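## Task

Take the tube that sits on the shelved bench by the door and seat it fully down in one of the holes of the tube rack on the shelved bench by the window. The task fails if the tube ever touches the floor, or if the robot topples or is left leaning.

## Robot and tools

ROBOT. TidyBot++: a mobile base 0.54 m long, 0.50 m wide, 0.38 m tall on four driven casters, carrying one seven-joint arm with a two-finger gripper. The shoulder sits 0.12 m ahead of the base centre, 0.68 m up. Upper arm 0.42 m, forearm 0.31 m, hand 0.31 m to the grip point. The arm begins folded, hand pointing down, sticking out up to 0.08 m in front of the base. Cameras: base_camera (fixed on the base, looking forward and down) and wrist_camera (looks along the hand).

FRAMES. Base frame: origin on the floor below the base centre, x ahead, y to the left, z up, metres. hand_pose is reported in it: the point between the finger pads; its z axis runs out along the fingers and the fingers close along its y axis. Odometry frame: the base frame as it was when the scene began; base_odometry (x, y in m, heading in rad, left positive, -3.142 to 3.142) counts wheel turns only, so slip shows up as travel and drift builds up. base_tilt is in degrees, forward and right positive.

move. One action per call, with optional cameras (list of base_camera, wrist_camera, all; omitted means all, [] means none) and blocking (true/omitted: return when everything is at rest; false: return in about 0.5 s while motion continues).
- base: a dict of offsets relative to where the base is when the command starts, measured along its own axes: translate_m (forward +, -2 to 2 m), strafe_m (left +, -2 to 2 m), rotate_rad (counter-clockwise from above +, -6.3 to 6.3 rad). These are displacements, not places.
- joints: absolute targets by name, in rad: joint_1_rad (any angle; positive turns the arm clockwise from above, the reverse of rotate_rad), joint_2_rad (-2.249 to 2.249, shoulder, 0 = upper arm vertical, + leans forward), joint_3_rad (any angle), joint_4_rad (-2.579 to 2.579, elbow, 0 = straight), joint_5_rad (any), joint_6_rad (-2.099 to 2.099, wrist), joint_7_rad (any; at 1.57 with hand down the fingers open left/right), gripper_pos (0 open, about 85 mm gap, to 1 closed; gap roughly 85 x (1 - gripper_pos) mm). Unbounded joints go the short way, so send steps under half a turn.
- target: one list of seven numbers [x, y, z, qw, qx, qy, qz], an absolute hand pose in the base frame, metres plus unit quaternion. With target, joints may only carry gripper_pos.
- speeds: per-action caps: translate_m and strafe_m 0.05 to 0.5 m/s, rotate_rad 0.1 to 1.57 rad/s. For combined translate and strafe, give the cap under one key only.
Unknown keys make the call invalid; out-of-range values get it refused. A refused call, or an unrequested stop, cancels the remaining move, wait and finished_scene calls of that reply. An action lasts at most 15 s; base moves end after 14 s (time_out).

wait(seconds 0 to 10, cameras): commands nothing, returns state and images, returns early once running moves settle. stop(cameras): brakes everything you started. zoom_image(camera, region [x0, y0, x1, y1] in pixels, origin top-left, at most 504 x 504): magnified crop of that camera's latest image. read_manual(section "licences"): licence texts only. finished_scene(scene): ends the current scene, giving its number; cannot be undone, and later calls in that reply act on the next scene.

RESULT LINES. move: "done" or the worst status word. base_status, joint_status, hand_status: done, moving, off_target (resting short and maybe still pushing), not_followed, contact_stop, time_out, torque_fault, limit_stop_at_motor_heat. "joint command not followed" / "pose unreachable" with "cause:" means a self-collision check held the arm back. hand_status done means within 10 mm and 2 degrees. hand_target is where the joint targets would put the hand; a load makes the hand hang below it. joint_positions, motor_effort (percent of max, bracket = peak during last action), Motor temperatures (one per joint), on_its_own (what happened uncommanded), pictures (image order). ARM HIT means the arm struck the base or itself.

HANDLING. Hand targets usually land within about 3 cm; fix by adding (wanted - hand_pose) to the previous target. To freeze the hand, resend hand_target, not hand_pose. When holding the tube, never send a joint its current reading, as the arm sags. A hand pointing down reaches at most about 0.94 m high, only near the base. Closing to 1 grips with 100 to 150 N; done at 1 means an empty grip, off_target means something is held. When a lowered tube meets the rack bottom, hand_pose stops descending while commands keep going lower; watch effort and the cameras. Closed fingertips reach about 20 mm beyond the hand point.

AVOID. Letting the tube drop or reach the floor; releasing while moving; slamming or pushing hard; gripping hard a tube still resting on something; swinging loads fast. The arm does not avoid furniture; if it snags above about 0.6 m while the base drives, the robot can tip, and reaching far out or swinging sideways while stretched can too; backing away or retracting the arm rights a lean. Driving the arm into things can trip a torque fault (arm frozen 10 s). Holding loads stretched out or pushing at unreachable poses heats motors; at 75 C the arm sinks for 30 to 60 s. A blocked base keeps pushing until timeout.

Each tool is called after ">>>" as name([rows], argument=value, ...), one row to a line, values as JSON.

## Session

>>> move(joints={"joint_6_rad":0.45})

Scene clock: 1.93 s.
Motor temperatures (°C): [36 32 29 29 42 44 45]
move: done
base_odometry: x=+0.000 y=+0.000 heading=+0.000
base_tilt: forward=-0.3 right=+0.1
base_status: not commanded
joint_positions: joint_1_rad=-0.023 joint_2_rad=-0.347 joint_3_rad=+3.096 joint_4_rad=-2.548 joint_5_rad=-0.037 joint_6_rad=+0.394 joint_7_rad=+1.559 gripper_pos=+0.000
joint_status: all done
motor_effort: joint_1_rad=+1(2) joint_2_rad=-5(6) joint_3_rad=+1(1) joint_4_rad=+15(15) joint_5_rad=+0(1) joint_6_rad=+9(9) joint_7_rad=+0(1)
hand_pose: x=+0.5312 y=+0.0263 z=+0.8190 quat_wxyz=(-0.023, +0.786, +0.008, +0.618) (m; base frame)
hand_target: x=+0.5348 y=+0.0262 z=+0.8362 quat_wxyz=(-0.023, +0.768, +0.008, +0.640) (m; base frame)
hand_status: not commanded
pictures: base_camera, wrist_camera
camera_calibration:
wrist_camera: T_world_to_cam=[[0.0470674, -0.99886, 0.00790365, -0.0104188], [-0.272081, -0.0204332, -0.962057, 0.980976], [0.961123, 0.0431312, -0.272733, -0.151919], [0, 0, 0, 1]] pos_world=[0.413408, 0.01619, 0.902404]

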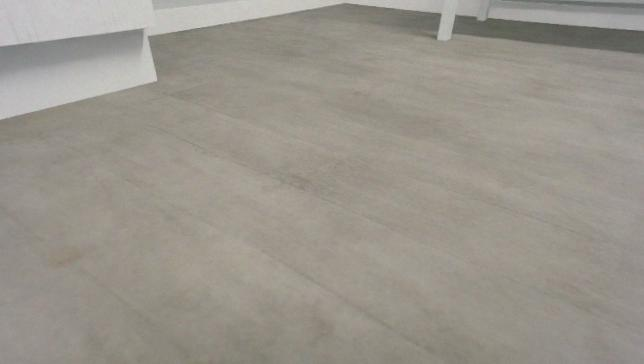

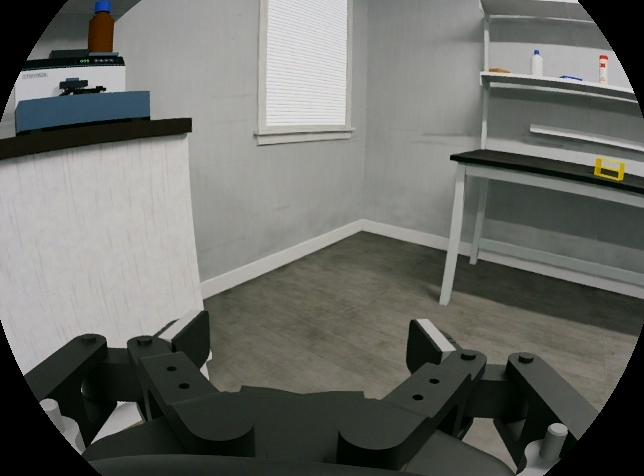

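>>> move(base={"rotate_rad":-0.9}, cameras=["wrist_camera"])

>>> move(base={"rotate_rad":-1.1}, cameras=["wrist_camera"])

Scene clock: 12.33 s.
Motor temperatures (°C): [36 32 29 29 42 44 45]
move: done
base_odometry: x=+0.000 y=+0.000 heading=-0.899
base_tilt: forward=-0.3 right=+0.1
base_status: done
joint_positions: joint_1_rad=-0.023 joint_2_rad=-0.347 joint_3_rad=+3.097 joint_4_rad=-2.548 joint_5_rad=-0.037 joint_6_rad=+0.394 joint_7_rad=+1.559 gripper_pos=+0.000
joint_status: not commanded
motor_effort: joint_1_rad=+1(2) joint_2_rad=-5(6) joint_3_rad=+1(2) joint_4_rad=+15(15) joint_5_rad=-1(1) joint_6_rad=+7(9) joint_7_rad=+0(2)
hand_pose: x=+0.5312 y=+0.0261 z=+0.8191 quat_wxyz=(-0.023, +0.786, +0.008, +0.618) (m; base frame)
hand_target: x=+0.5348 y=+0.0262 z=+0.8362 quat_wxyz=(-0.023, +0.768, +0.008, +0.640) (m; base frame)
hand_status: not commanded
pictures: wrist_camera
camera_calibration:
wrist_camera: T_world_to_cam=[[0.0467014, -0.998879, 0.00778445, -0.0102936], [-0.271857, -0.0202084, -0.962125, 0.980986], [0.961204, 0.0428164, -0.272496, -0.15215], [0, 0, 0, 1]] pos_world=[0.413416, 0.0160566, 0.902451]

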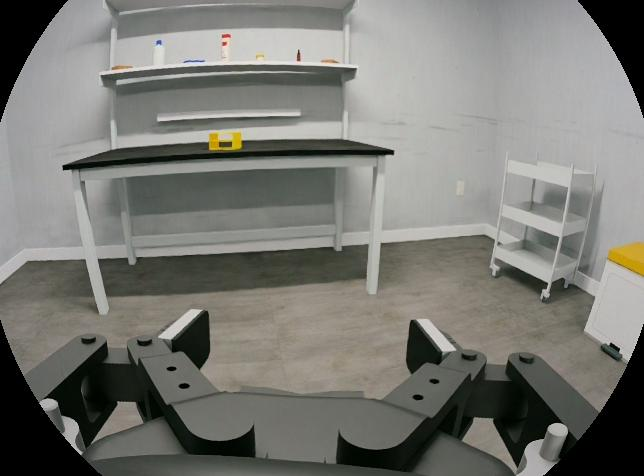

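Scene clock: 14.30 s.
Motor temperatures (°C): [36 32 29 29 42 44 45]
move: done
base_odometry: x=+0.000 y=+0.000 heading=-1.997
base_tilt: forward=-0.3 right=+0.1
base_status: done
joint_positions: joint_1_rad=-0.023 joint_2_rad=-0.347 joint_3_rad=+3.097 joint_4_rad=-2.548 joint_5_rad=-0.037 joint_6_rad=+0.394 joint_7_rad=+1.559 gripper_pos=+0.000
joint_status: not commanded
motor_effort: joint_1_rad=+0(2) joint_2_rad=-6(6) joint_3_rad=+1(2) joint_4_rad=+14(15) joint_5_rad=+0(1) joint_6_rad=+9(9) joint_7_rad=+0(1)
hand_pose: x=+0.5312 y=+0.0261 z=+0.8191 quat_wxyz=(-0.023, +0.786, +0.008, +0.618) (m; base frame)
hand_target: x=+0.5348 y=+0.0262 z=+0.8362 quat_wxyz=(-0.023, +0.768, +0.008, +0.640) (m; base frame)
hand_status: not commanded
pictures: wrist_camera
camera_calibration:
wrist_camera: T_world_to_cam=[[0.0466738, -0.99888, 0.00777446, -0.0102835], [-0.271858, -0.0201913, -0.962126, 0.980986], [0.961205, 0.0427925, -0.272496, -0.152151], [0, 0, 0, 1]] pos_world=[0.413417, 0.0160463, 0.902451]

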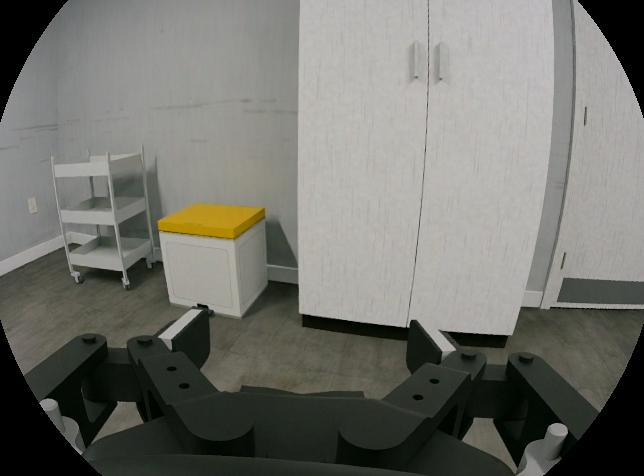

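>>> move(base={"rotate_rad":-1.2}, cameras=["wrist_camera"])

Scene clock: 36.90 s.
Motor temperatures (°C): [36 32 29 29 42 44 45]
move: done
base_odometry: x=+0.000 y=+0.000 heading=+3.087
base_tilt: forward=-0.3 right=+0.1
base_status: done
joint_positions: joint_1_rad=-0.023 joint_2_rad=-0.347 joint_3_rad=+3.097 joint_4_rad=-2.548 joint_5_rad=-0.037 joint_6_rad=+0.394 joint_7_rad=+1.559 gripper_pos=+0.000
joint_status: not commanded
motor_effort: joint_1_rad=+0(2) joint_2_rad=-5(6) joint_3_rad=+1(2) joint_4_rad=+15(15) joint_5_rad=+0(1) joint_6_rad=+8(10) joint_7_rad=+0(2)
hand_pose: x=+0.5312 y=+0.0261 z=+0.8191 quat_wxyz=(-0.023, +0.786, +0.008, +0.618) (m; base frame)
hand_target: x=+0.5348 y=+0.0262 z=+0.8362 quat_wxyz=(-0.023, +0.768, +0.008, +0.640) (m; base frame)
hand_status: not commanded
pictures: wrist_camera
camera_calibration:
wrist_camera: T_world_to_cam=[[0.0466738, -0.99888, 0.00777446, -0.0102835], [-0.271858, -0.0201913, -0.962126, 0.980986], [0.961205, 0.0427925, -0.272496, -0.152151], [0, 0, 0, 1]] pos_world=[0.413417, 0.0160463, 0.902451]

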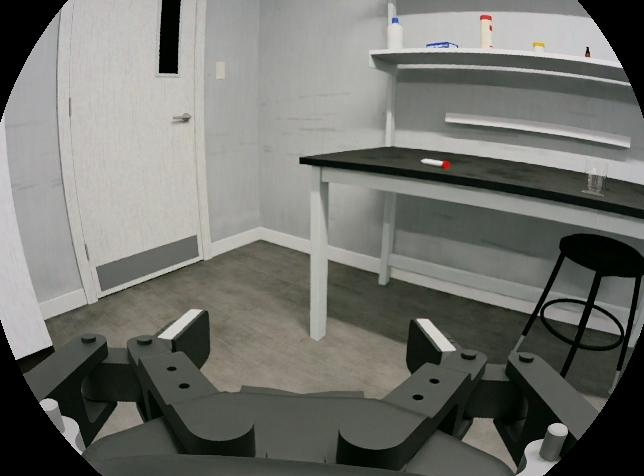

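>>> zoom_image(camera="wrist_camera", region=[400, 140, 480, 180])

>>> move(base={"rotate_rad":-0.587}, cameras=["wrist_camera"])

>>> zoom_image(camera="wrist_camera", region=[50, 100, 250, 250])

Scaled by 6.300.

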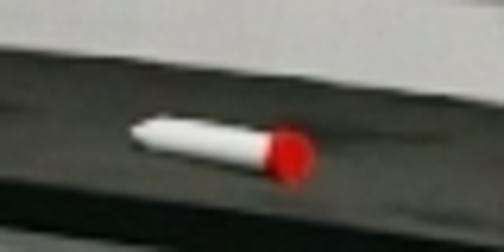

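Scene clock: 69.97 s.
Motor temperatures (°C): [36 32 29 30 42 45 45]
move: done
base_odometry: x=+0.000 y=+0.000 heading=+2.502
base_tilt: forward=-0.3 right=+0.1
base_status: done
joint_positions: joint_1_rad=-0.023 joint_2_rad=-0.347 joint_3_rad=+3.097 joint_4_rad=-2.548 joint_5_rad=-0.037 joint_6_rad=+0.394 joint_7_rad=+1.559 gripper_pos=+0.000
joint_status: not commanded
motor_effort: joint_1_rad=+1(2) joint_2_rad=-5(6) joint_3_rad=+1(2) joint_4_rad=+15(15) joint_5_rad=+0(1) joint_6_rad=+8(10) joint_7_rad=+0(2)
hand_pose: x=+0.5312 y=+0.0261 z=+0.8191 quat_wxyz=(-0.023, +0.786, +0.008, +0.618) (m; base frame)
hand_target: x=+0.5348 y=+0.0262 z=+0.8362 quat_wxyz=(-0.023, +0.768, +0.008, +0.640) (m; base frame)
hand_status: not commanded
pictures: wrist_camera
camera_calibration:
wrist_camera: T_world_to_cam=[[0.0466725, -0.99888, 0.00777464, -0.0102833], [-0.271799, -0.0201885, -0.962142, 0.980988], [0.961221, 0.0427924, -0.272437, -0.152207], [0, 0, 0, 1]] pos_world=[0.413416, 0.0160461, 0.902463]

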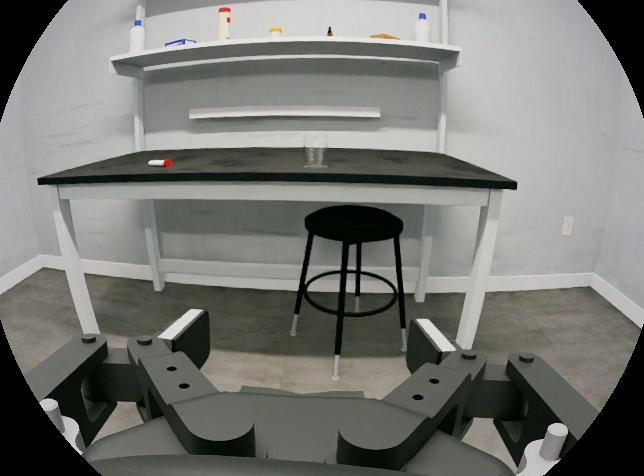

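Scaled by 2.520.

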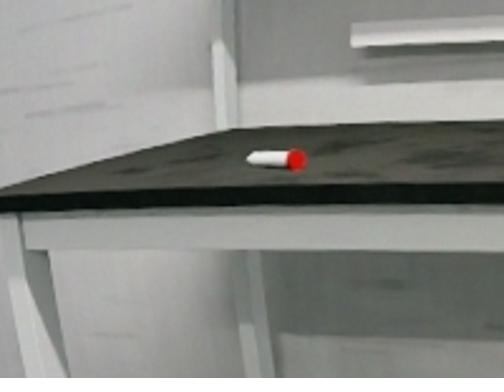

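>>> move(base={"translate_m":1.10,"strafe_m":0.515,"rotate_rad":-0.065}, joints={"joint_1_rad":-0.335,"joint_2_rad":0.50,"joint_3_rad":3.14,"joint_4_rad":-0.61,"joint_5_rad":-0.31,"joint_6_rad":-1.70,"joint_7_rad":2.36,"gripper_pos":0.55}, cameras=["wrist_camera"])

Scene clock: 218.13 s.
Motor temperatures (°C): [36 32 29 30 42 45 45]
move: time_out
base_odometry: x=-1.186 y=+0.243 heading=+2.439
base_tilt: forward=-0.4 right=+0.1
base_status: translate_m time_out (by the wheels' count: +1.097 of +1.100); strafe_m time_out (by the wheels' count: +0.513 of +0.515); rotate_rad time_out (by the wheels' count: -0.062 of -0.065)
joint_positions: joint_1_rad=-0.313 joint_2_rad=+0.403 joint_3_rad=+3.123 joint_4_rad=-0.621 joint_5_rad=-0.276 joint_6_rad=-1.639 joint_7_rad=+2.322 gripper_pos=+0.550
joint_status: all done
motor_effort: joint_1_rad=-2(9) joint_2_rad=-12(36) joint_3_rad=-1(2) joint_4_rad=+13(18) joint_5_rad=-3(5) joint_6_rad=+4(10) joint_7_rad=-1(2)
hand_pose: x=+0.6316 y=+0.2645 z=+0.9668 quat_wxyz=(-0.083, +0.804, +0.530, +0.258) (m; base frame)
hand_target: x=+0.6331 y=+0.2808 z=+0.9099 quat_wxyz=(-0.108, +0.800, +0.558, +0.192) (m; base frame)
hand_status: not commanded
pictures: wrist_camera
camera_calibration:
wrist_camera: T_world_to_cam=[[0.903544, -0.397801, 0.159255, -0.624577], [-0.287516, -0.838416, -0.463026, 0.898997], [0.317714, 0.372576, -0.87192, 0.680129], [0, 0, 0, 1]] pos_world=[0.606723, 0.251876, 1.10874]

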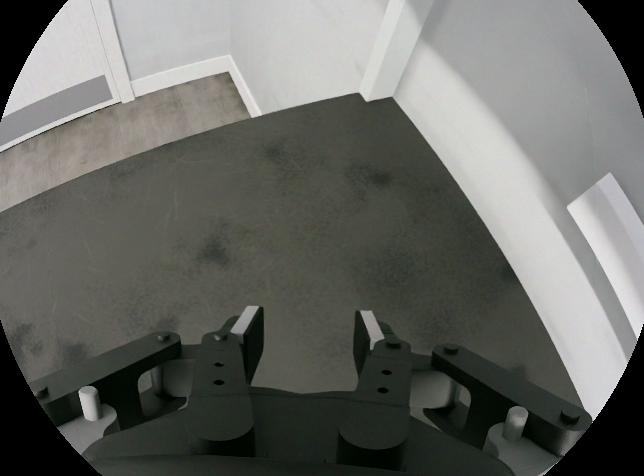

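>>> wait(seconds=0, cameras=["base_camera"])

Scene clock: 261.40 s.
Motor temperatures (°C): [36 32 29 30 42 45 45]
base_odometry: x=-1.186 y=+0.243 heading=+2.439
base_tilt: forward=-0.4 right=+0.1
base_status: translate_m time_out (by the wheels' count: +1.097 of +1.100); strafe_m time_out (by the wheels' count: +0.513 of +0.515); rotate_rad time_out (by the wheels' count: -0.062 of -0.065)
joint_positions: joint_1_rad=-0.313 joint_2_rad=+0.403 joint_3_rad=+3.123 joint_4_rad=-0.621 joint_5_rad=-0.276 joint_6_rad=-1.639 joint_7_rad=+2.322 gripper_pos=+0.550
joint_status: all done
motor_effort: joint_1_rad=-2(9) joint_2_rad=-12(36) joint_3_rad=-1(2) joint_4_rad=+13(18) joint_5_rad=-3(5) joint_6_rad=+4(10) joint_7_rad=-1(2)
hand_pose: x=+0.6316 y=+0.2645 z=+0.9669 quat_wxyz=(-0.083, +0.804, +0.530, +0.258) (m; base frame)
hand_target: x=+0.6331 y=+0.2808 z=+0.9099 quat_wxyz=(-0.108, +0.800, +0.558, +0.192) (m; base frame)
hand_status: not commanded
pictures: base_camera

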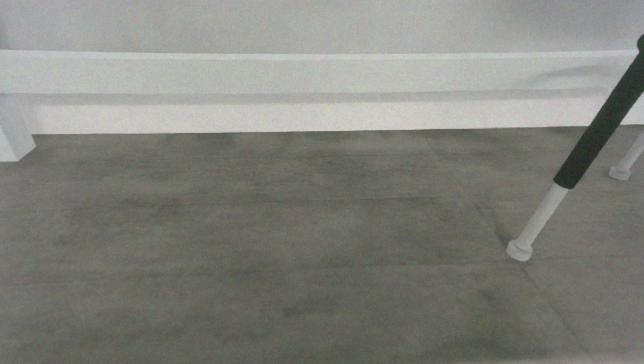

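>>> move(base={"translate_m":-0.15,"strafe_m":-0.13}, speeds={"translate_m":0.25}, cameras=["wrist_camera","base_camera"])

Scene clock: 296.37 s.
Motor temperatures (°C): [36 32 29 30 42 45 45]
move: done
base_odometry: x=-0.988 y=+0.246 heading=+2.439
base_tilt: forward=-0.3 right=+0.1
base_status: done
joint_positions: joint_1_rad=-0.326 joint_2_rad=+0.500 joint_3_rad=+3.124 joint_4_rad=-0.619 joint_5_rad=-0.279 joint_6_rad=-1.642 joint_7_rad=+2.322 gripper_pos=+0.550
joint_status: not commanded
motor_effort: joint_1_rad=+1(3) joint_2_rad=-30(37) joint_3_rad=-2(2) joint_4_rad=+13(16) joint_5_rad=-3(3) joint_6_rad=+3(4) joint_7_rad=-1(1)
hand_pose: x=+0.6509 y=+0.2794 z=+0.9108 quat_wxyz=(-0.097, +0.812, +0.535, +0.212) (m; base frame)
hand_target: x=+0.6331 y=+0.2808 z=+0.9099 quat_wxyz=(-0.108, +0.800, +0.558, +0.192) (m; base frame)
hand_status: not commanded
pictures: base_camera, wrist_camera
camera_calibration:
wrist_camera: T_world_to_cam=[[0.920618, -0.381042, 0.0852656, -0.5756], [-0.316212, -0.855664, -0.409694, 0.865989], [0.229069, 0.350209, -0.90823, 0.716665], [0, 0, 0, 1]] pos_world=[0.639579, 0.270685, 1.05477]

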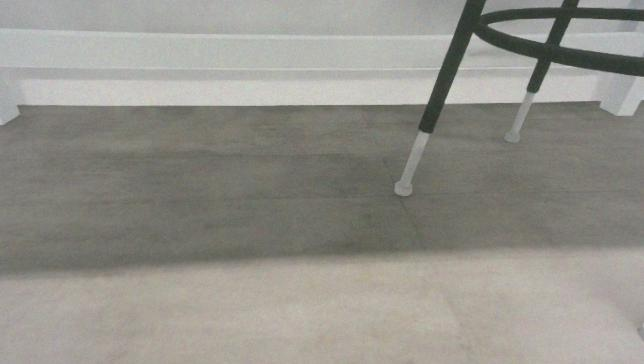

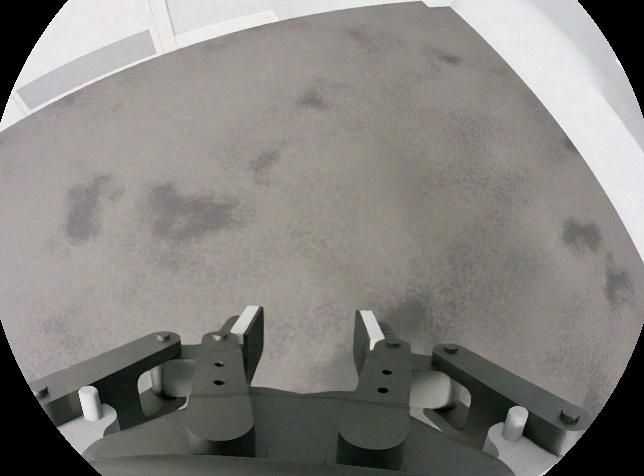

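>>> move(base={"translate_m":-0.2}, cameras=["wrist_camera"])

Scene clock: 355.97 s.
Motor temperatures (°C): [36 34 29 30 42 44 45]
move: done
base_odometry: x=-0.835 y=+0.117 heading=+2.439
base_tilt: forward=-0.3 right=+0.1
base_status: done
joint_positions: joint_1_rad=-0.329 joint_2_rad=+0.491 joint_3_rad=+3.125 joint_4_rad=-0.619 joint_5_rad=-0.280 joint_6_rad=-1.646 joint_7_rad=+2.322 gripper_pos=+0.550
joint_status: not commanded
motor_effort: joint_1_rad=+1(2) joint_2_rad=-30(35) joint_3_rad=-1(2) joint_4_rad=+13(14) joint_5_rad=-3(4) joint_6_rad=+3(5) joint_7_rad=-1(1)
hand_pose: x=+0.6472 y=+0.2794 z=+0.9159 quat_wxyz=(-0.097, +0.811, +0.536, +0.214) (m; base frame)
hand_target: x=+0.6331 y=+0.2808 z=+0.9099 quat_wxyz=(-0.108, +0.800, +0.558, +0.192) (m; base frame)
hand_status: not commanded
pictures: wrist_camera
camera_calibration:
wrist_camera: T_world_to_cam=[[0.921322, -0.378352, 0.0895251, -0.577708], [-0.311444, -0.856022, -0.412588, 0.866572], [0.232739, 0.352245, -0.906508, 0.717577], [0, 0, 0, 1]] pos_world=[0.635136, 0.270465, 1.05975]

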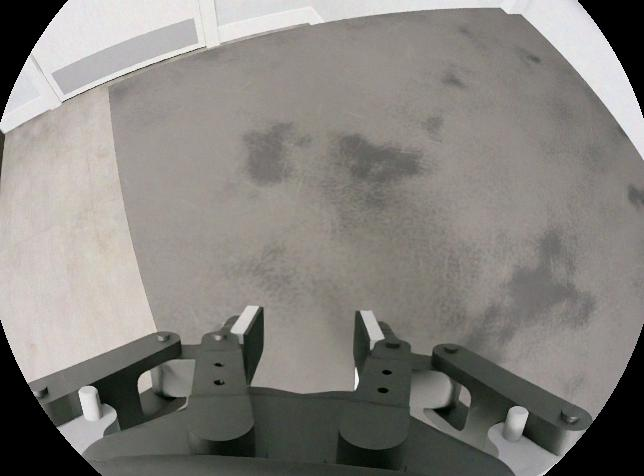

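>>> zoom_image(camera="wrist_camera", region=[220, 290, 420, 410])

Scaled by 2.520.

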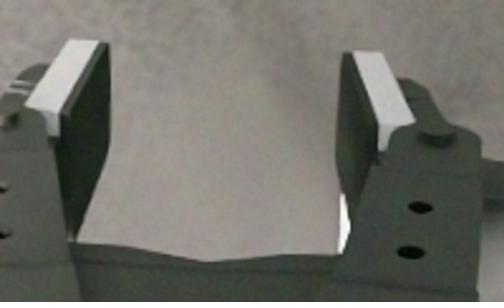

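>>> move(base={"strafe_m":-0.12}, cameras=["wrist_camera"])

>>> zoom_image(camera="wrist_camera", region=[220, 240, 420, 400])

Scene clock: 390.30 s.
Motor temperatures (°C): [36 34 29 30 42 44 45]
move: done
base_odometry: x=-0.757 y=+0.208 heading=+2.439
base_tilt: forward=-0.3 right=+0.1
base_status: done
joint_positions: joint_1_rad=-0.326 joint_2_rad=+0.491 joint_3_rad=+3.130 joint_4_rad=-0.619 joint_5_rad=-0.281 joint_6_rad=-1.646 joint_7_rad=+2.322 gripper_pos=+0.550
joint_status: not commanded
motor_effort: joint_1_rad=+0(5) joint_2_rad=-30(33) joint_3_rad=-1(3) joint_4_rad=+13(14) joint_5_rad=-3(4) joint_6_rad=+3(4) joint_7_rad=-1(1)
hand_pose: x=+0.6488 y=+0.2766 z=+0.9157 quat_wxyz=(-0.096, +0.812, +0.534, +0.214) (m; base frame)
hand_target: x=+0.6331 y=+0.2808 z=+0.9099 quat_wxyz=(-0.108, +0.800, +0.558, +0.192) (m; base frame)
hand_status: not commanded
pictures: wrist_camera
camera_calibration:
wrist_camera: T_world_to_cam=[[0.918859, -0.384158, 0.0901208, -0.5776], [-0.316812, -0.854397, -0.41187, 0.866995], [0.235222, 0.349899, -0.906775, 0.717352], [0, 0, 0, 1]] pos_world=[0.63667, 0.267867, 1.05962]

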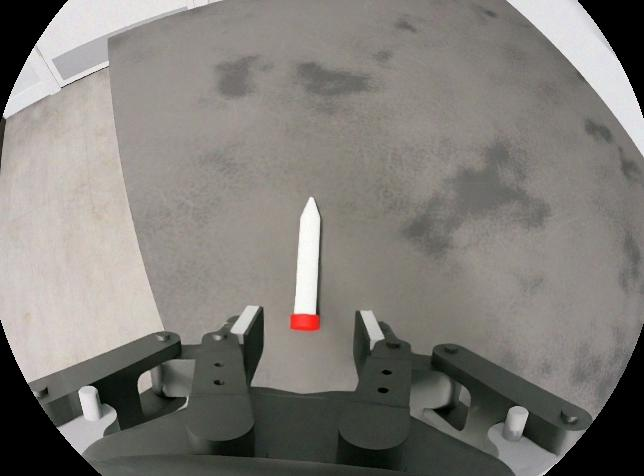

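Scaled by 2.520.

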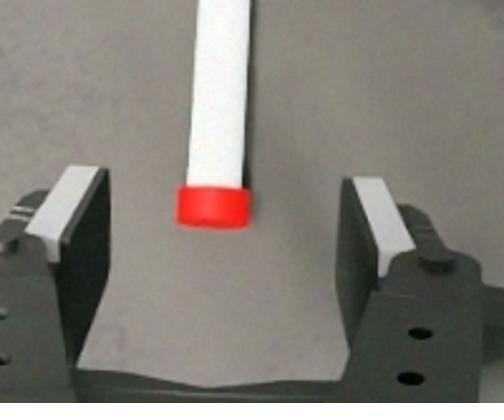

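>>> move(base={"translate_m":0.05}, joints={"joint_1_rad":-0.452,"joint_2_rad":0.54,"joint_3_rad":3.14,"joint_4_rad":-0.735,"joint_5_rad":-0.23,"joint_6_rad":-1.58,"joint_7_rad":2.20,"gripper_pos":0.6}, cameras=["wrist_camera"])

>>> zoom_image(camera="wrist_camera", region=[200, 200, 440, 400])

Scene clock: 456.53 s.
Motor temperatures (°C): [36 34 29 30 42 44 45]
move: done
base_odometry: x=-0.795 y=+0.241 heading=+2.439
base_tilt: forward=-0.3 right=+0.1
base_status: done
joint_positions: joint_1_rad=-0.441 joint_2_rad=+0.523 joint_3_rad=+3.130 joint_4_rad=-0.722 joint_5_rad=-0.260 joint_6_rad=-1.616 joint_7_rad=+2.235 gripper_pos=+0.600
joint_status: all done
motor_effort: joint_1_rad=+0(2) joint_2_rad=-32(36) joint_3_rad=-1(2) joint_4_rad=+14(16) joint_5_rad=-3(4) joint_6_rad=+2(4) joint_7_rad=+0(1)
hand_pose: x=+0.6159 y=+0.3296 z=+0.8583 quat_wxyz=(-0.115, +0.820, +0.539, +0.152) (m; base frame)
hand_target: x=+0.6291 y=+0.3288 z=+0.8437 quat_wxyz=(-0.101, +0.834, +0.521, +0.151) (m; base frame)
hand_status: not commanded
pictures: wrist_camera
camera_calibration:
wrist_camera: T_world_to_cam=[[0.931351, -0.364, -0.00941299, -0.450718], [-0.345745, -0.875942, -0.33643, 0.838385], [0.114216, 0.316589, -0.941661, 0.769932], [0, 0, 0, 1]] pos_world=[0.621706, 0.326563, 1.00283]

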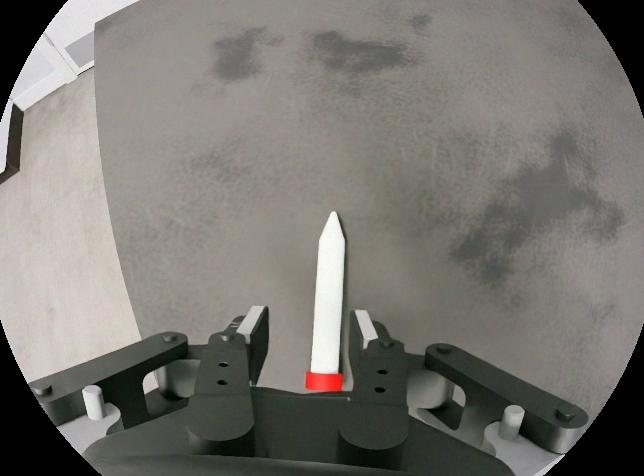

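Scaled by 2.100.

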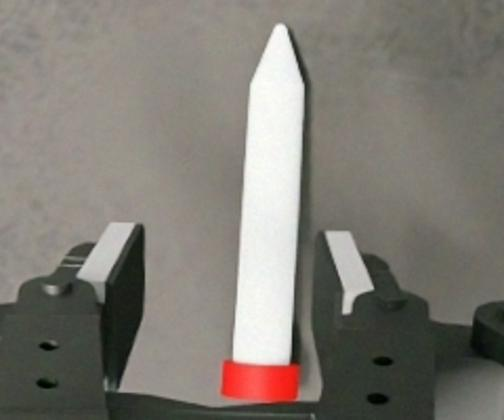

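>>> move(joints={"joint_1_rad":-0.45,"joint_2_rad":0.473,"joint_3_rad":3.14,"joint_4_rad":-0.943,"joint_5_rad":-0.215,"joint_6_rad":-1.397,"joint_7_rad":2.30}, cameras=["wrist_camera"])

>>> zoom_image(camera="wrist_camera", region=[200, 200, 440, 400])

Scene clock: 506.07 s.
Motor temperatures (°C): [36 35 29 30 42 44 45]
move: done
base_odometry: x=-0.795 y=+0.241 heading=+2.439
base_tilt: forward=-0.3 right=+0.1
base_status: not commanded
joint_positions: joint_1_rad=-0.441 joint_2_rad=+0.492 joint_3_rad=+3.130 joint_4_rad=-0.922 joint_5_rad=-0.253 joint_6_rad=-1.456 joint_7_rad=+2.265 gripper_pos=+0.600
joint_status: all done
motor_effort: joint_1_rad=+1(2) joint_2_rad=-31(33) joint_3_rad=-1(1) joint_4_rad=+14(15) joint_5_rad=-3(4) joint_6_rad=+2(3) joint_7_rad=-1(2)
hand_pose: x=+0.6172 y=+0.3280 z=+0.8122 quat_wxyz=(-0.112, +0.825, +0.534, +0.149) (m; base frame)
hand_target: x=+0.6313 y=+0.3224 z=+0.8173 quat_wxyz=(-0.084, +0.815, +0.545, +0.176) (m; base frame)
hand_status: not commanded
pictures: wrist_camera
camera_calibration:
wrist_camera: T_world_to_cam=[[0.926384, -0.376439, -0.0103426, -0.445041], [-0.358659, -0.873589, -0.328947, 0.823094], [0.114794, 0.308441, -0.944292, 0.731331], [0, 0, 0, 1]] pos_world=[0.623536, 0.325942, 0.956741]

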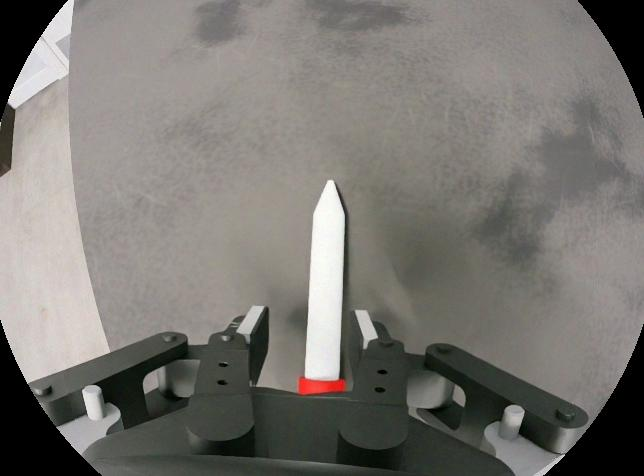

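Scaled by 2.100.

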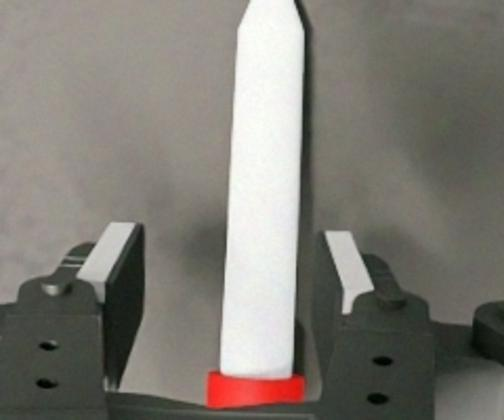

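>>> move(joints={"joint_1_rad":-0.436,"joint_2_rad":0.460,"joint_3_rad":3.14,"joint_4_rad":-1.044,"joint_5_rad":-0.210,"joint_6_rad":-1.29,"joint_7_rad":2.32}, cameras=["wrist_camera"])

>>> zoom_image(camera="wrist_camera", region=[200, 200, 440, 400])

Scene clock: 529.40 s.
Motor temperatures (°C): [36 35 29 30 42 44 45]
move: done
base_odometry: x=-0.795 y=+0.241 heading=+2.439
base_tilt: forward=-0.3 right=+0.1
base_status: not commanded
joint_positions: joint_1_rad=-0.441 joint_2_rad=+0.477 joint_3_rad=+3.130 joint_4_rad=-1.024 joint_5_rad=-0.249 joint_6_rad=-1.348 joint_7_rad=+2.281 gripper_pos=+0.600
joint_status: all done
motor_effort: joint_1_rad=+0(2) joint_2_rad=-31(34) joint_3_rad=+0(2) joint_4_rad=+14(16) joint_5_rad=-3(4) joint_6_rad=+2(3) joint_7_rad=-1(1)
hand_pose: x=+0.6223 y=+0.3276 z=+0.7891 quat_wxyz=(-0.106, +0.826, +0.530, +0.160) (m; base frame)
hand_target: x=+0.6410 y=+0.3143 z=+0.7938 quat_wxyz=(-0.077, +0.818, +0.538, +0.186) (m; base frame)
hand_status: not commanded
pictures: wrist_camera
camera_calibration:
wrist_camera: T_world_to_cam=[[0.922007, -0.387085, 0.00827318, -0.458687], [-0.361528, -0.868387, -0.339413, 0.825282], [0.138566, 0.30995, -0.940601, 0.69082], [0, 0, 0, 1]] pos_world=[0.625552, 0.324994, 0.933692]

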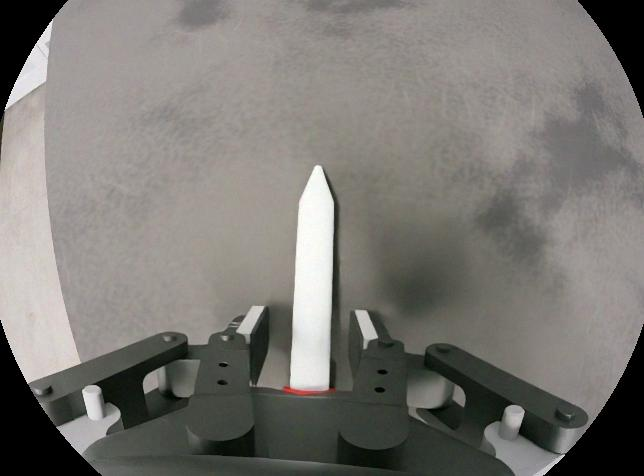

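Scaled by 2.100.

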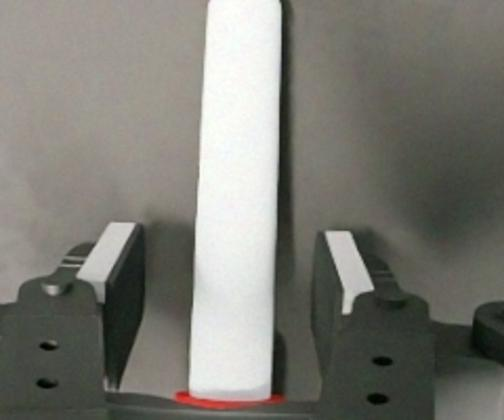

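>>> move(joints={"joint_1_rad":-0.436,"joint_2_rad":0.463,"joint_3_rad":3.14,"joint_4_rad":-1.058,"joint_5_rad":-0.210,"joint_6_rad":-1.277,"joint_7_rad":2.32}, cameras=[])

>>> move(joints={"gripper_pos":0.9}, cameras=["wrist_camera"])

Scene clock: 551.40 s.
Motor temperatures (°C): [36 35 29 30 42 44 45]
move: done
base_odometry: x=-0.795 y=+0.241 heading=+2.439
base_tilt: forward=-0.3 right=+0.1
base_status: not commanded
joint_positions: joint_1_rad=-0.441 joint_2_rad=+0.477 joint_3_rad=+3.130 joint_4_rad=-1.038 joint_5_rad=-0.248 joint_6_rad=-1.332 joint_7_rad=+2.282 gripper_pos=+0.600
joint_status: all done
motor_effort: joint_1_rad=+0(2) joint_2_rad=-31(32) joint_3_rad=-1(1) joint_4_rad=+14(15) joint_5_rad=-3(3) joint_6_rad=+2(3) joint_7_rad=+0(1)
hand_pose: x=+0.6234 y=+0.3278 z=+0.7850 quat_wxyz=(-0.106, +0.827, +0.529, +0.161) (m; base frame)
hand_target: x=+0.6415 y=+0.3143 z=+0.7875 quat_wxyz=(-0.077, +0.820, +0.537, +0.184) (m; base frame)
hand_status: not commanded
pictures: none
No camera images: "cameras" was empty.

Scene clock: 552.10 s.
Motor temperatures (°C): [36 35 29 30 42 44 45]
move: off_target
base_odometry: x=-0.795 y=+0.241 heading=+2.439
base_tilt: forward=-0.3 right=+0.1
base_status: not commanded
joint_positions: joint_1_rad=-0.441 joint_2_rad=+0.476 joint_3_rad=+3.130 joint_4_rad=-1.038 joint_5_rad=-0.248 joint_6_rad=-1.332 joint_7_rad=+2.282 gripper_pos=+0.858
joint_status: gripper_pos off_target (ended at +0.858, target +0.900)
motor_effort: joint_1_rad=+1(1) joint_2_rad=-31(31) joint_3_rad=-1(1) joint_4_rad=+14(15) joint_5_rad=-3(3) joint_6_rad=+3(4) joint_7_rad=-1(1)
hand_pose: x=+0.6234 y=+0.3277 z=+0.7854 quat_wxyz=(-0.106, +0.827, +0.529, +0.161) (m; base frame)
hand_target: x=+0.6415 y=+0.3143 z=+0.7875 quat_wxyz=(-0.077, +0.820, +0.537, +0.184) (m; base frame)
hand_status: not commanded
pictures: wrist_camera
camera_calibration:
wrist_camera: T_world_to_cam=[[0.920539, -0.390513, 0.0103456, -0.459199], [-0.363817, -0.866654, -0.341391, 0.82697], [0.142284, 0.3105, -0.939864, 0.684125], [0, 0, 0, 1]] pos_world=[0.626237, 0.324954, 0.930055]

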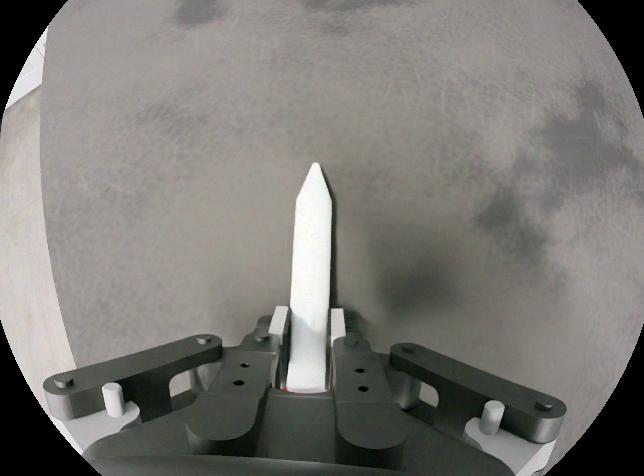

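>>> move(joints={"joint_1_rad":-0.45,"joint_2_rad":0.53,"joint_3_rad":3.14,"joint_4_rad":-0.735,"joint_5_rad":-0.22,"joint_6_rad":-1.58,"joint_7_rad":2.20}, cameras=["wrist_camera"])

Scene clock: 601.70 s.
Motor temperatures (°C): [36 36 29 30 42 44 45]
move: done
base_odometry: x=-0.795 y=+0.241 heading=+2.439
base_tilt: forward=-0.3 right=+0.1
base_status: not commanded
joint_positions: joint_1_rad=-0.441 joint_2_rad=+0.488 joint_3_rad=+3.130 joint_4_rad=-0.763 joint_5_rad=-0.248 joint_6_rad=-1.517 joint_7_rad=+2.238 gripper_pos=+0.858
joint_status: all done
motor_effort: joint_1_rad=+0(2) joint_2_rad=-31(33) joint_3_rad=+0(2) joint_4_rad=+14(16) joint_5_rad=-3(4) joint_6_rad=+2(4) joint_7_rad=-1(1)
hand_pose: x=+0.6310 y=+0.3331 z=+0.8724 quat_wxyz=(-0.105, +0.818, +0.530, +0.197) (m; base frame)
hand_target: x=+0.6298 y=+0.3244 z=+0.8491 quat_wxyz=(-0.095, +0.834, +0.520, +0.156) (m; base frame)
hand_status: not commanded
pictures: wrist_camera
camera_calibration:
wrist_camera: T_world_to_cam=[[0.920044, -0.38802, 0.0544068, -0.503953], [-0.336905, -0.854333, -0.39574, 0.890444], [0.200036, 0.345768, -0.91675, 0.694726], [0, 0, 0, 1]] pos_world=[0.624683, 0.324979, 1.01669]

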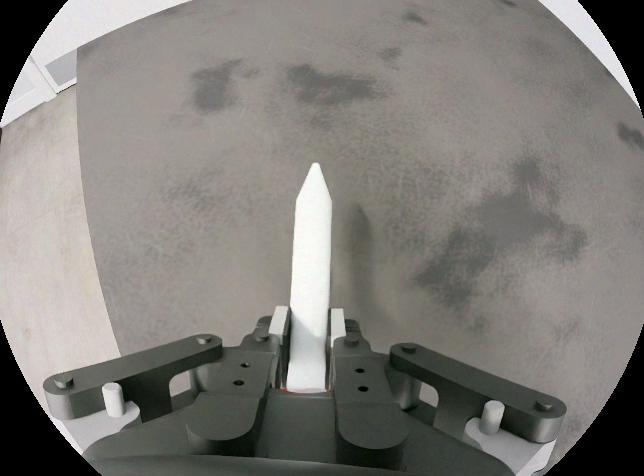

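>>> move(base={"translate_m":-1.769,"strafe_m":-0.49,"rotate_rad":3.14}, speeds={"rotate_rad":1.1}, joints={"joint_1_rad":-0.03,"joint_2_rad":-0.23,"joint_3_rad":3.11,"joint_4_rad":-1.85,"joint_5_rad":0.028,"joint_6_rad":-0.36,"joint_7_rad":-1.6,"gripper_pos":0.95})

>>> zoom_image(camera="wrist_camera", region=[160, 100, 480, 340])

Scene clock: 622.53 s.
Motor temperatures (°C): [36 36 29 30 42 44 45]
move: off_target
base_odometry: x=+0.871 y=-0.529 heading=-0.703
base_tilt: forward=-0.3 right=+0.1
base_status: done
joint_positions: joint_1_rad=-0.047 joint_2_rad=-0.218 joint_3_rad=+3.120 joint_4_rad=-1.826 joint_5_rad=-0.008 joint_6_rad=-0.416 joint_7_rad=+4.645 gripper_pos=+0.858
joint_status: gripper_pos off_target (ended at +0.858, target +0.950); the others done
motor_effort: joint_1_rad=+0(4) joint_2_rad=-12(34) joint_3_rad=+0(4) joint_4_rad=+17(18) joint_5_rad=-1(4) joint_6_rad=+7(9) joint_7_rad=+0(2)
hand_pose: x=+0.6203 y=+0.0381 z=+0.9443 quat_wxyz=(+0.529, +0.001, +0.848, +0.037) (m; base frame)
hand_target: x=+0.6214 y=+0.0308 z=+0.9521 quat_wxyz=(+0.549, -0.023, +0.836, +0.010) (m; base frame)
hand_status: not commanded
pictures: base_camera, wrist_camera
camera_calibration:
wrist_camera: T_world_to_cam=[[-0.05556, 0.997849, 0.034804, -0.041592], [0.403823, -0.00942222, 0.914789, -1.066], [0.913148, 0.0648803, -0.402431, -0.0524976], [0, 0, 0, 1]] pos_world=[0.476104, 0.0348645, 0.955488]

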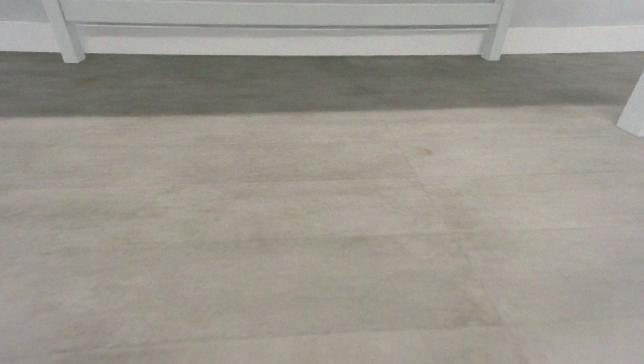

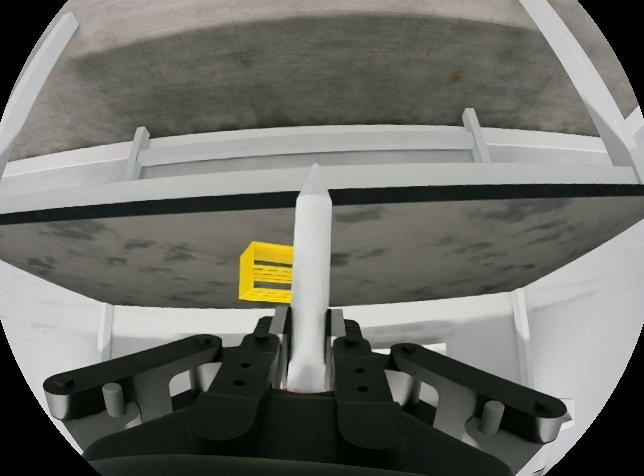

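Scaled by 1.575.

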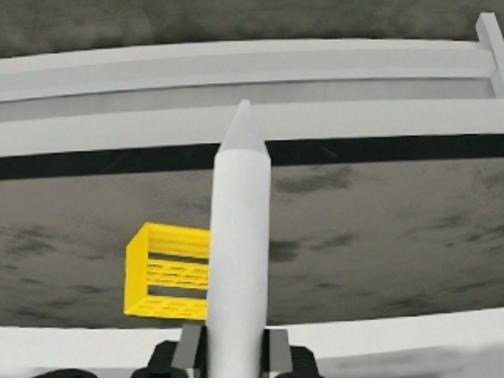

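>>> move(base={"translate_m":0.13}, joints={"joint_1_rad":-0.045,"joint_2_rad":0.332,"joint_3_rad":3.11,"joint_4_rad":-1.207,"joint_5_rad":0.028,"joint_6_rad":-0.42,"joint_7_rad":-1.6}, cameras=["wrist_camera"])

>>> zoom_image(camera="wrist_camera", region=[160, 0, 440, 240])

Scene clock: 661.83 s.
Motor temperatures (°C): [36 35 29 30 42 45 45]
move: done
base_odometry: x=+0.971 y=-0.613 heading=-0.703
base_tilt: forward=-0.3 right=+0.1
base_status: done
joint_positions: joint_1_rad=-0.047 joint_2_rad=+0.298 joint_3_rad=+3.120 joint_4_rad=-1.240 joint_5_rad=-0.008 joint_6_rad=-0.416 joint_7_rad=+4.645 gripper_pos=+0.858
joint_status: all done
motor_effort: joint_1_rad=+1(2) joint_2_rad=-29(30) joint_3_rad=-1(2) joint_4_rad=+17(18) joint_5_rad=-1(2) joint_6_rad=+7(9) joint_7_rad=+0(2)
hand_pose: x=+0.8434 y=+0.0498 z=+0.9781 quat_wxyz=(+0.558, +0.004, +0.829, +0.044) (m; base frame)
hand_target: x=+0.8564 y=+0.0501 z=+0.9720 quat_wxyz=(+0.557, -0.024, +0.830, +0.021) (m; base frame)
hand_status: not commanded
pictures: wrist_camera
camera_calibration:
wrist_camera: T_world_to_cam=[[-0.0578883, 0.997244, 0.0463982, -0.0514367], [0.339196, -0.0240641, 0.940408, -1.15674], [0.938933, 0.0701767, -0.336868, -0.329555], [0, 0, 0, 1]] pos_world=[0.698814, 0.0465861, 0.979176]

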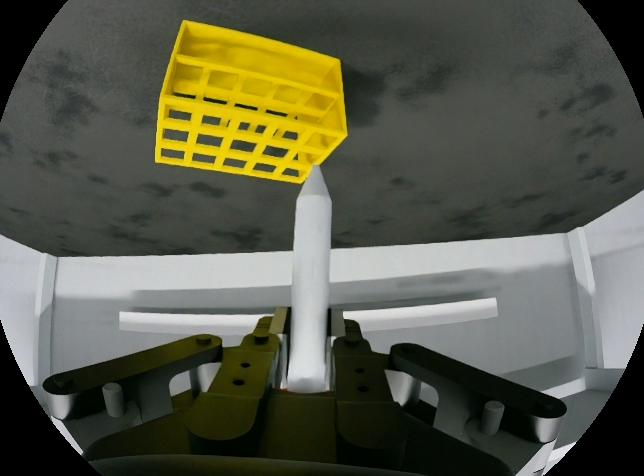

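Scaled by 1.800.

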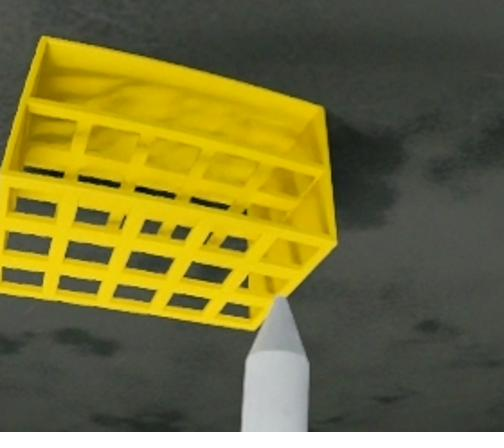

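>>> move(base={"translate_m":0.048,"strafe_m":-0.007}, speeds={"translate_m":0.2}, joints={"joint_1_rad":-0.045,"joint_2_rad":0.335,"joint_3_rad":3.11,"joint_4_rad":-1.29,"joint_5_rad":0.028,"joint_6_rad":-0.485,"joint_7_rad":-1.523}, cameras=["wrist_camera"])

>>> zoom_image(camera="wrist_camera", region=[160, 60, 400, 240])

Scene clock: 735.37 s.
Motor temperatures (°C): [36 35 29 31 42 45 45]
move: done
base_odometry: x=+1.003 y=-0.649 heading=-0.702
base_tilt: forward=-0.3 right=+0.1
base_status: done
joint_positions: joint_1_rad=-0.047 joint_2_rad=+0.319 joint_3_rad=+3.119 joint_4_rad=-1.276 joint_5_rad=-0.008 joint_6_rad=-0.425 joint_7_rad=+4.721 gripper_pos=+0.858
joint_status: all done
motor_effort: joint_1_rad=+0(3) joint_2_rad=-30(34) joint_3_rad=+0(2) joint_4_rad=+17(18) joint_5_rad=-1(1) joint_6_rad=+8(9) joint_7_rad=+0(1)
hand_pose: x=+0.8436 y=+0.0501 z=+0.9385 quat_wxyz=(+0.531, -0.029, +0.846, +0.022) (m; base frame)
hand_target: x=+0.8363 y=+0.0488 z=+0.9026 quat_wxyz=(+0.493, -0.058, +0.868, -0.001) (m; base frame)
hand_status: not commanded
pictures: wrist_camera
camera_calibration:
wrist_camera: T_world_to_cam=[[-0.0885724, 0.99581, -0.0227552, 0.0410476], [0.395295, 0.0561103, 0.916839, -1.14878], [0.914274, 0.0722116, -0.398609, -0.264427], [0, 0, 0, 1]] pos_world=[0.699502, 0.0426775, 0.948778]

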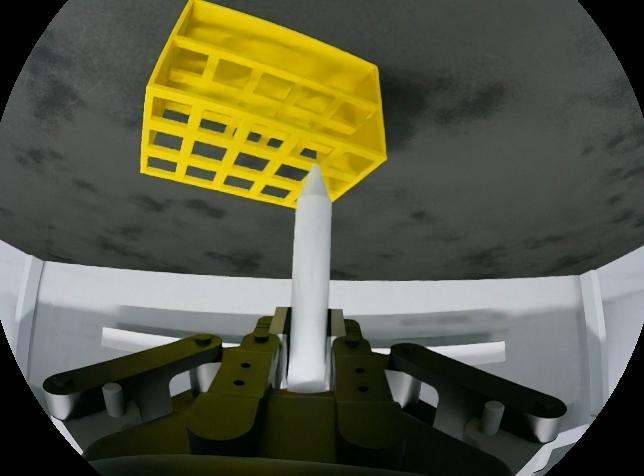

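Scaled by 2.100.

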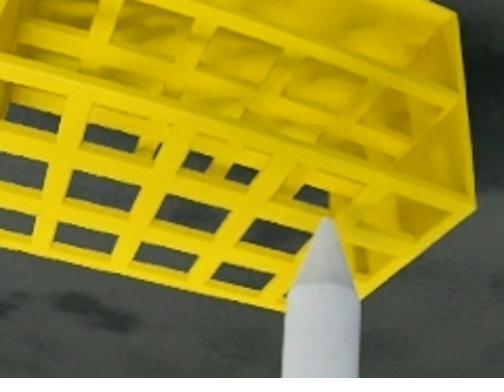

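>>> move(joints={"joint_1_rad": -0.045, "joint_2_rad": 0.357, "joint_3_rad": 3.11, "joint_4_rad": -1.326, "joint_5_rad": 0.028, "joint_6_rad": -0.314, "joint_7_rad": -1.523}, cameras=["wrist_camera"])

>>> zoom_image(camera="wrist_camera", region=[230, 100, 400, 230])

Scene clock: 809.80 s.
Motor temperatures (°C): [36 35 29 31 42 44 45]
move: done
base_odometry: x=+1.003 y=-0.649 heading=-0.702
base_tilt: forward=-0.3 right=+0.1
base_status: not commanded
joint_positions: joint_1_rad=-0.047 joint_2_rad=+0.324 joint_3_rad=+3.119 joint_4_rad=-1.307 joint_5_rad=-0.008 joint_6_rad=-0.323 joint_7_rad=+4.722 gripper_pos=+0.858
joint_status: all done
motor_effort: joint_1_rad=+1(2) joint_2_rad=-29(31) joint_3_rad=+0(1) joint_4_rad=+17(18) joint_5_rad=-1(2) joint_6_rad=+8(8) joint_7_rad=+0(1)
hand_pose: x=+0.8534 y=+0.0504 z=+0.9456 quat_wxyz=(+0.559, -0.028, +0.828, +0.022) (m; base frame)
hand_target: x=+0.8597 y=+0.0515 z=+0.9124 quat_wxyz=(+0.542, -0.057, +0.839, +0.001) (m; base frame)
hand_status: not commanded
pictures: wrist_camera
camera_calibration:
wrist_camera: T_world_to_cam=[[-0.0859865, 0.995993, -0.0245714, 0.0412442], [0.333856, 0.0520418, 0.941186, -1.12959], [0.938694, 0.072726, -0.336993, -0.349746], [0, 0, 0, 1]] pos_world=[0.70897, 0.0431424, 0.946302]

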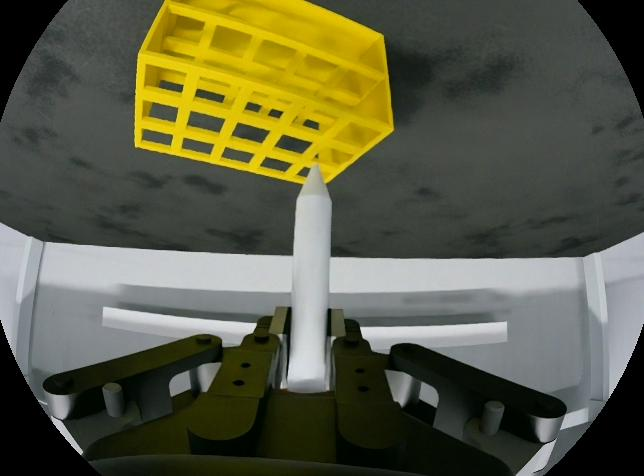

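Scaled by 2.965.

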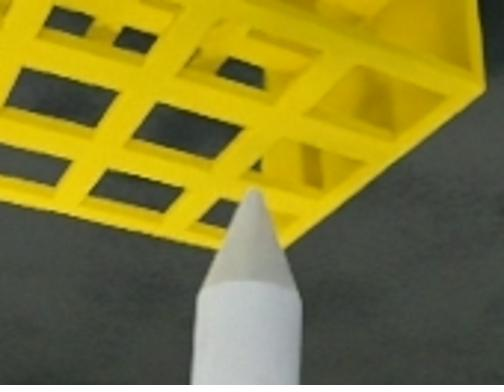

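>>> zoom_image(camera="wrist_camera", region=[270, 60, 400, 160])

Scaled by 3.877.

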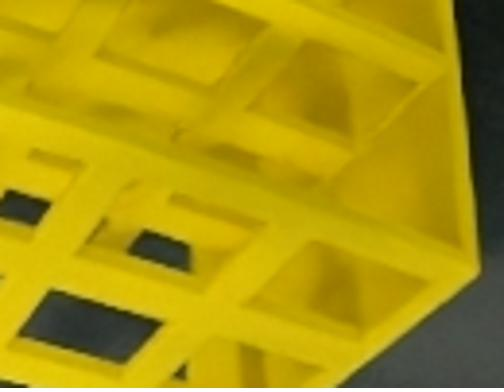

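>>> move(joints={"joint_1_rad": -0.045, "joint_2_rad": 0.359, "joint_3_rad": 3.11, "joint_4_rad": -1.334, "joint_5_rad": 0.028, "joint_6_rad": -0.415, "joint_7_rad": -1.523}, cameras=["wrist_camera"])

>>> zoom_image(camera="wrist_camera", region=[270, 80, 400, 200])

Scene clock: 844.63 s.
Motor temperatures (°C): [36 35 29 31 42 44 45]
move: done
base_odometry: x=+1.003 y=-0.649 heading=-0.702
base_tilt: forward=-0.3 right=+0.1
base_status: not commanded
joint_positions: joint_1_rad=-0.047 joint_2_rad=+0.326 joint_3_rad=+3.119 joint_4_rad=-1.315 joint_5_rad=-0.008 joint_6_rad=-0.394 joint_7_rad=+4.722 gripper_pos=+0.858
joint_status: all done
motor_effort: joint_1_rad=+0(1) joint_2_rad=-30(31) joint_3_rad=+0(1) joint_4_rad=+17(18) joint_5_rad=-1(1) joint_6_rad=+7(9) joint_7_rad=-1(2)
hand_pose: x=+0.8436 y=+0.0501 z=+0.9193 quat_wxyz=(+0.525, -0.029, +0.850, +0.022) (m; base frame)
hand_target: x=+0.8442 y=+0.0498 z=+0.8784 quat_wxyz=(+0.494, -0.059, +0.867, +0.000) (m; base frame)
hand_status: not commanded
pictures: wrist_camera
camera_calibration:
wrist_camera: T_world_to_cam=[[-0.0890963, 0.995755, -0.0230866, 0.0413602], [0.408575, 0.0576769, 0.9109, -1.13694], [0.908366, 0.0717252, -0.41198, -0.254786], [0, 0, 0, 1]] pos_world=[0.69965, 0.0426652, 0.931629]

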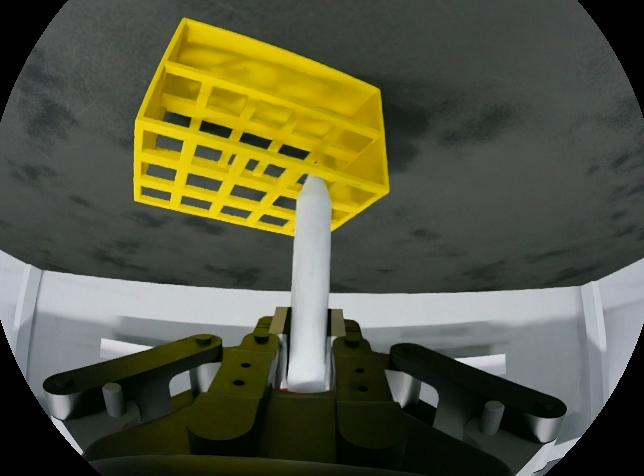

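Scaled by 3.877.

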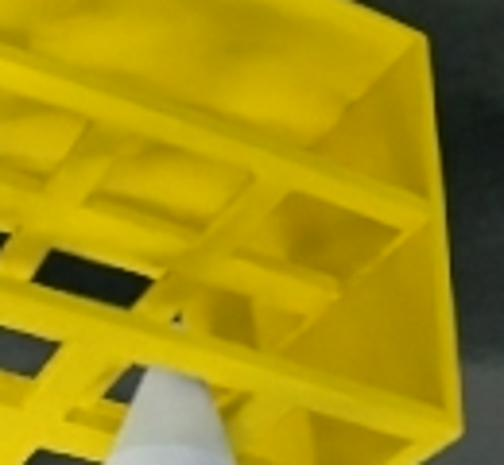

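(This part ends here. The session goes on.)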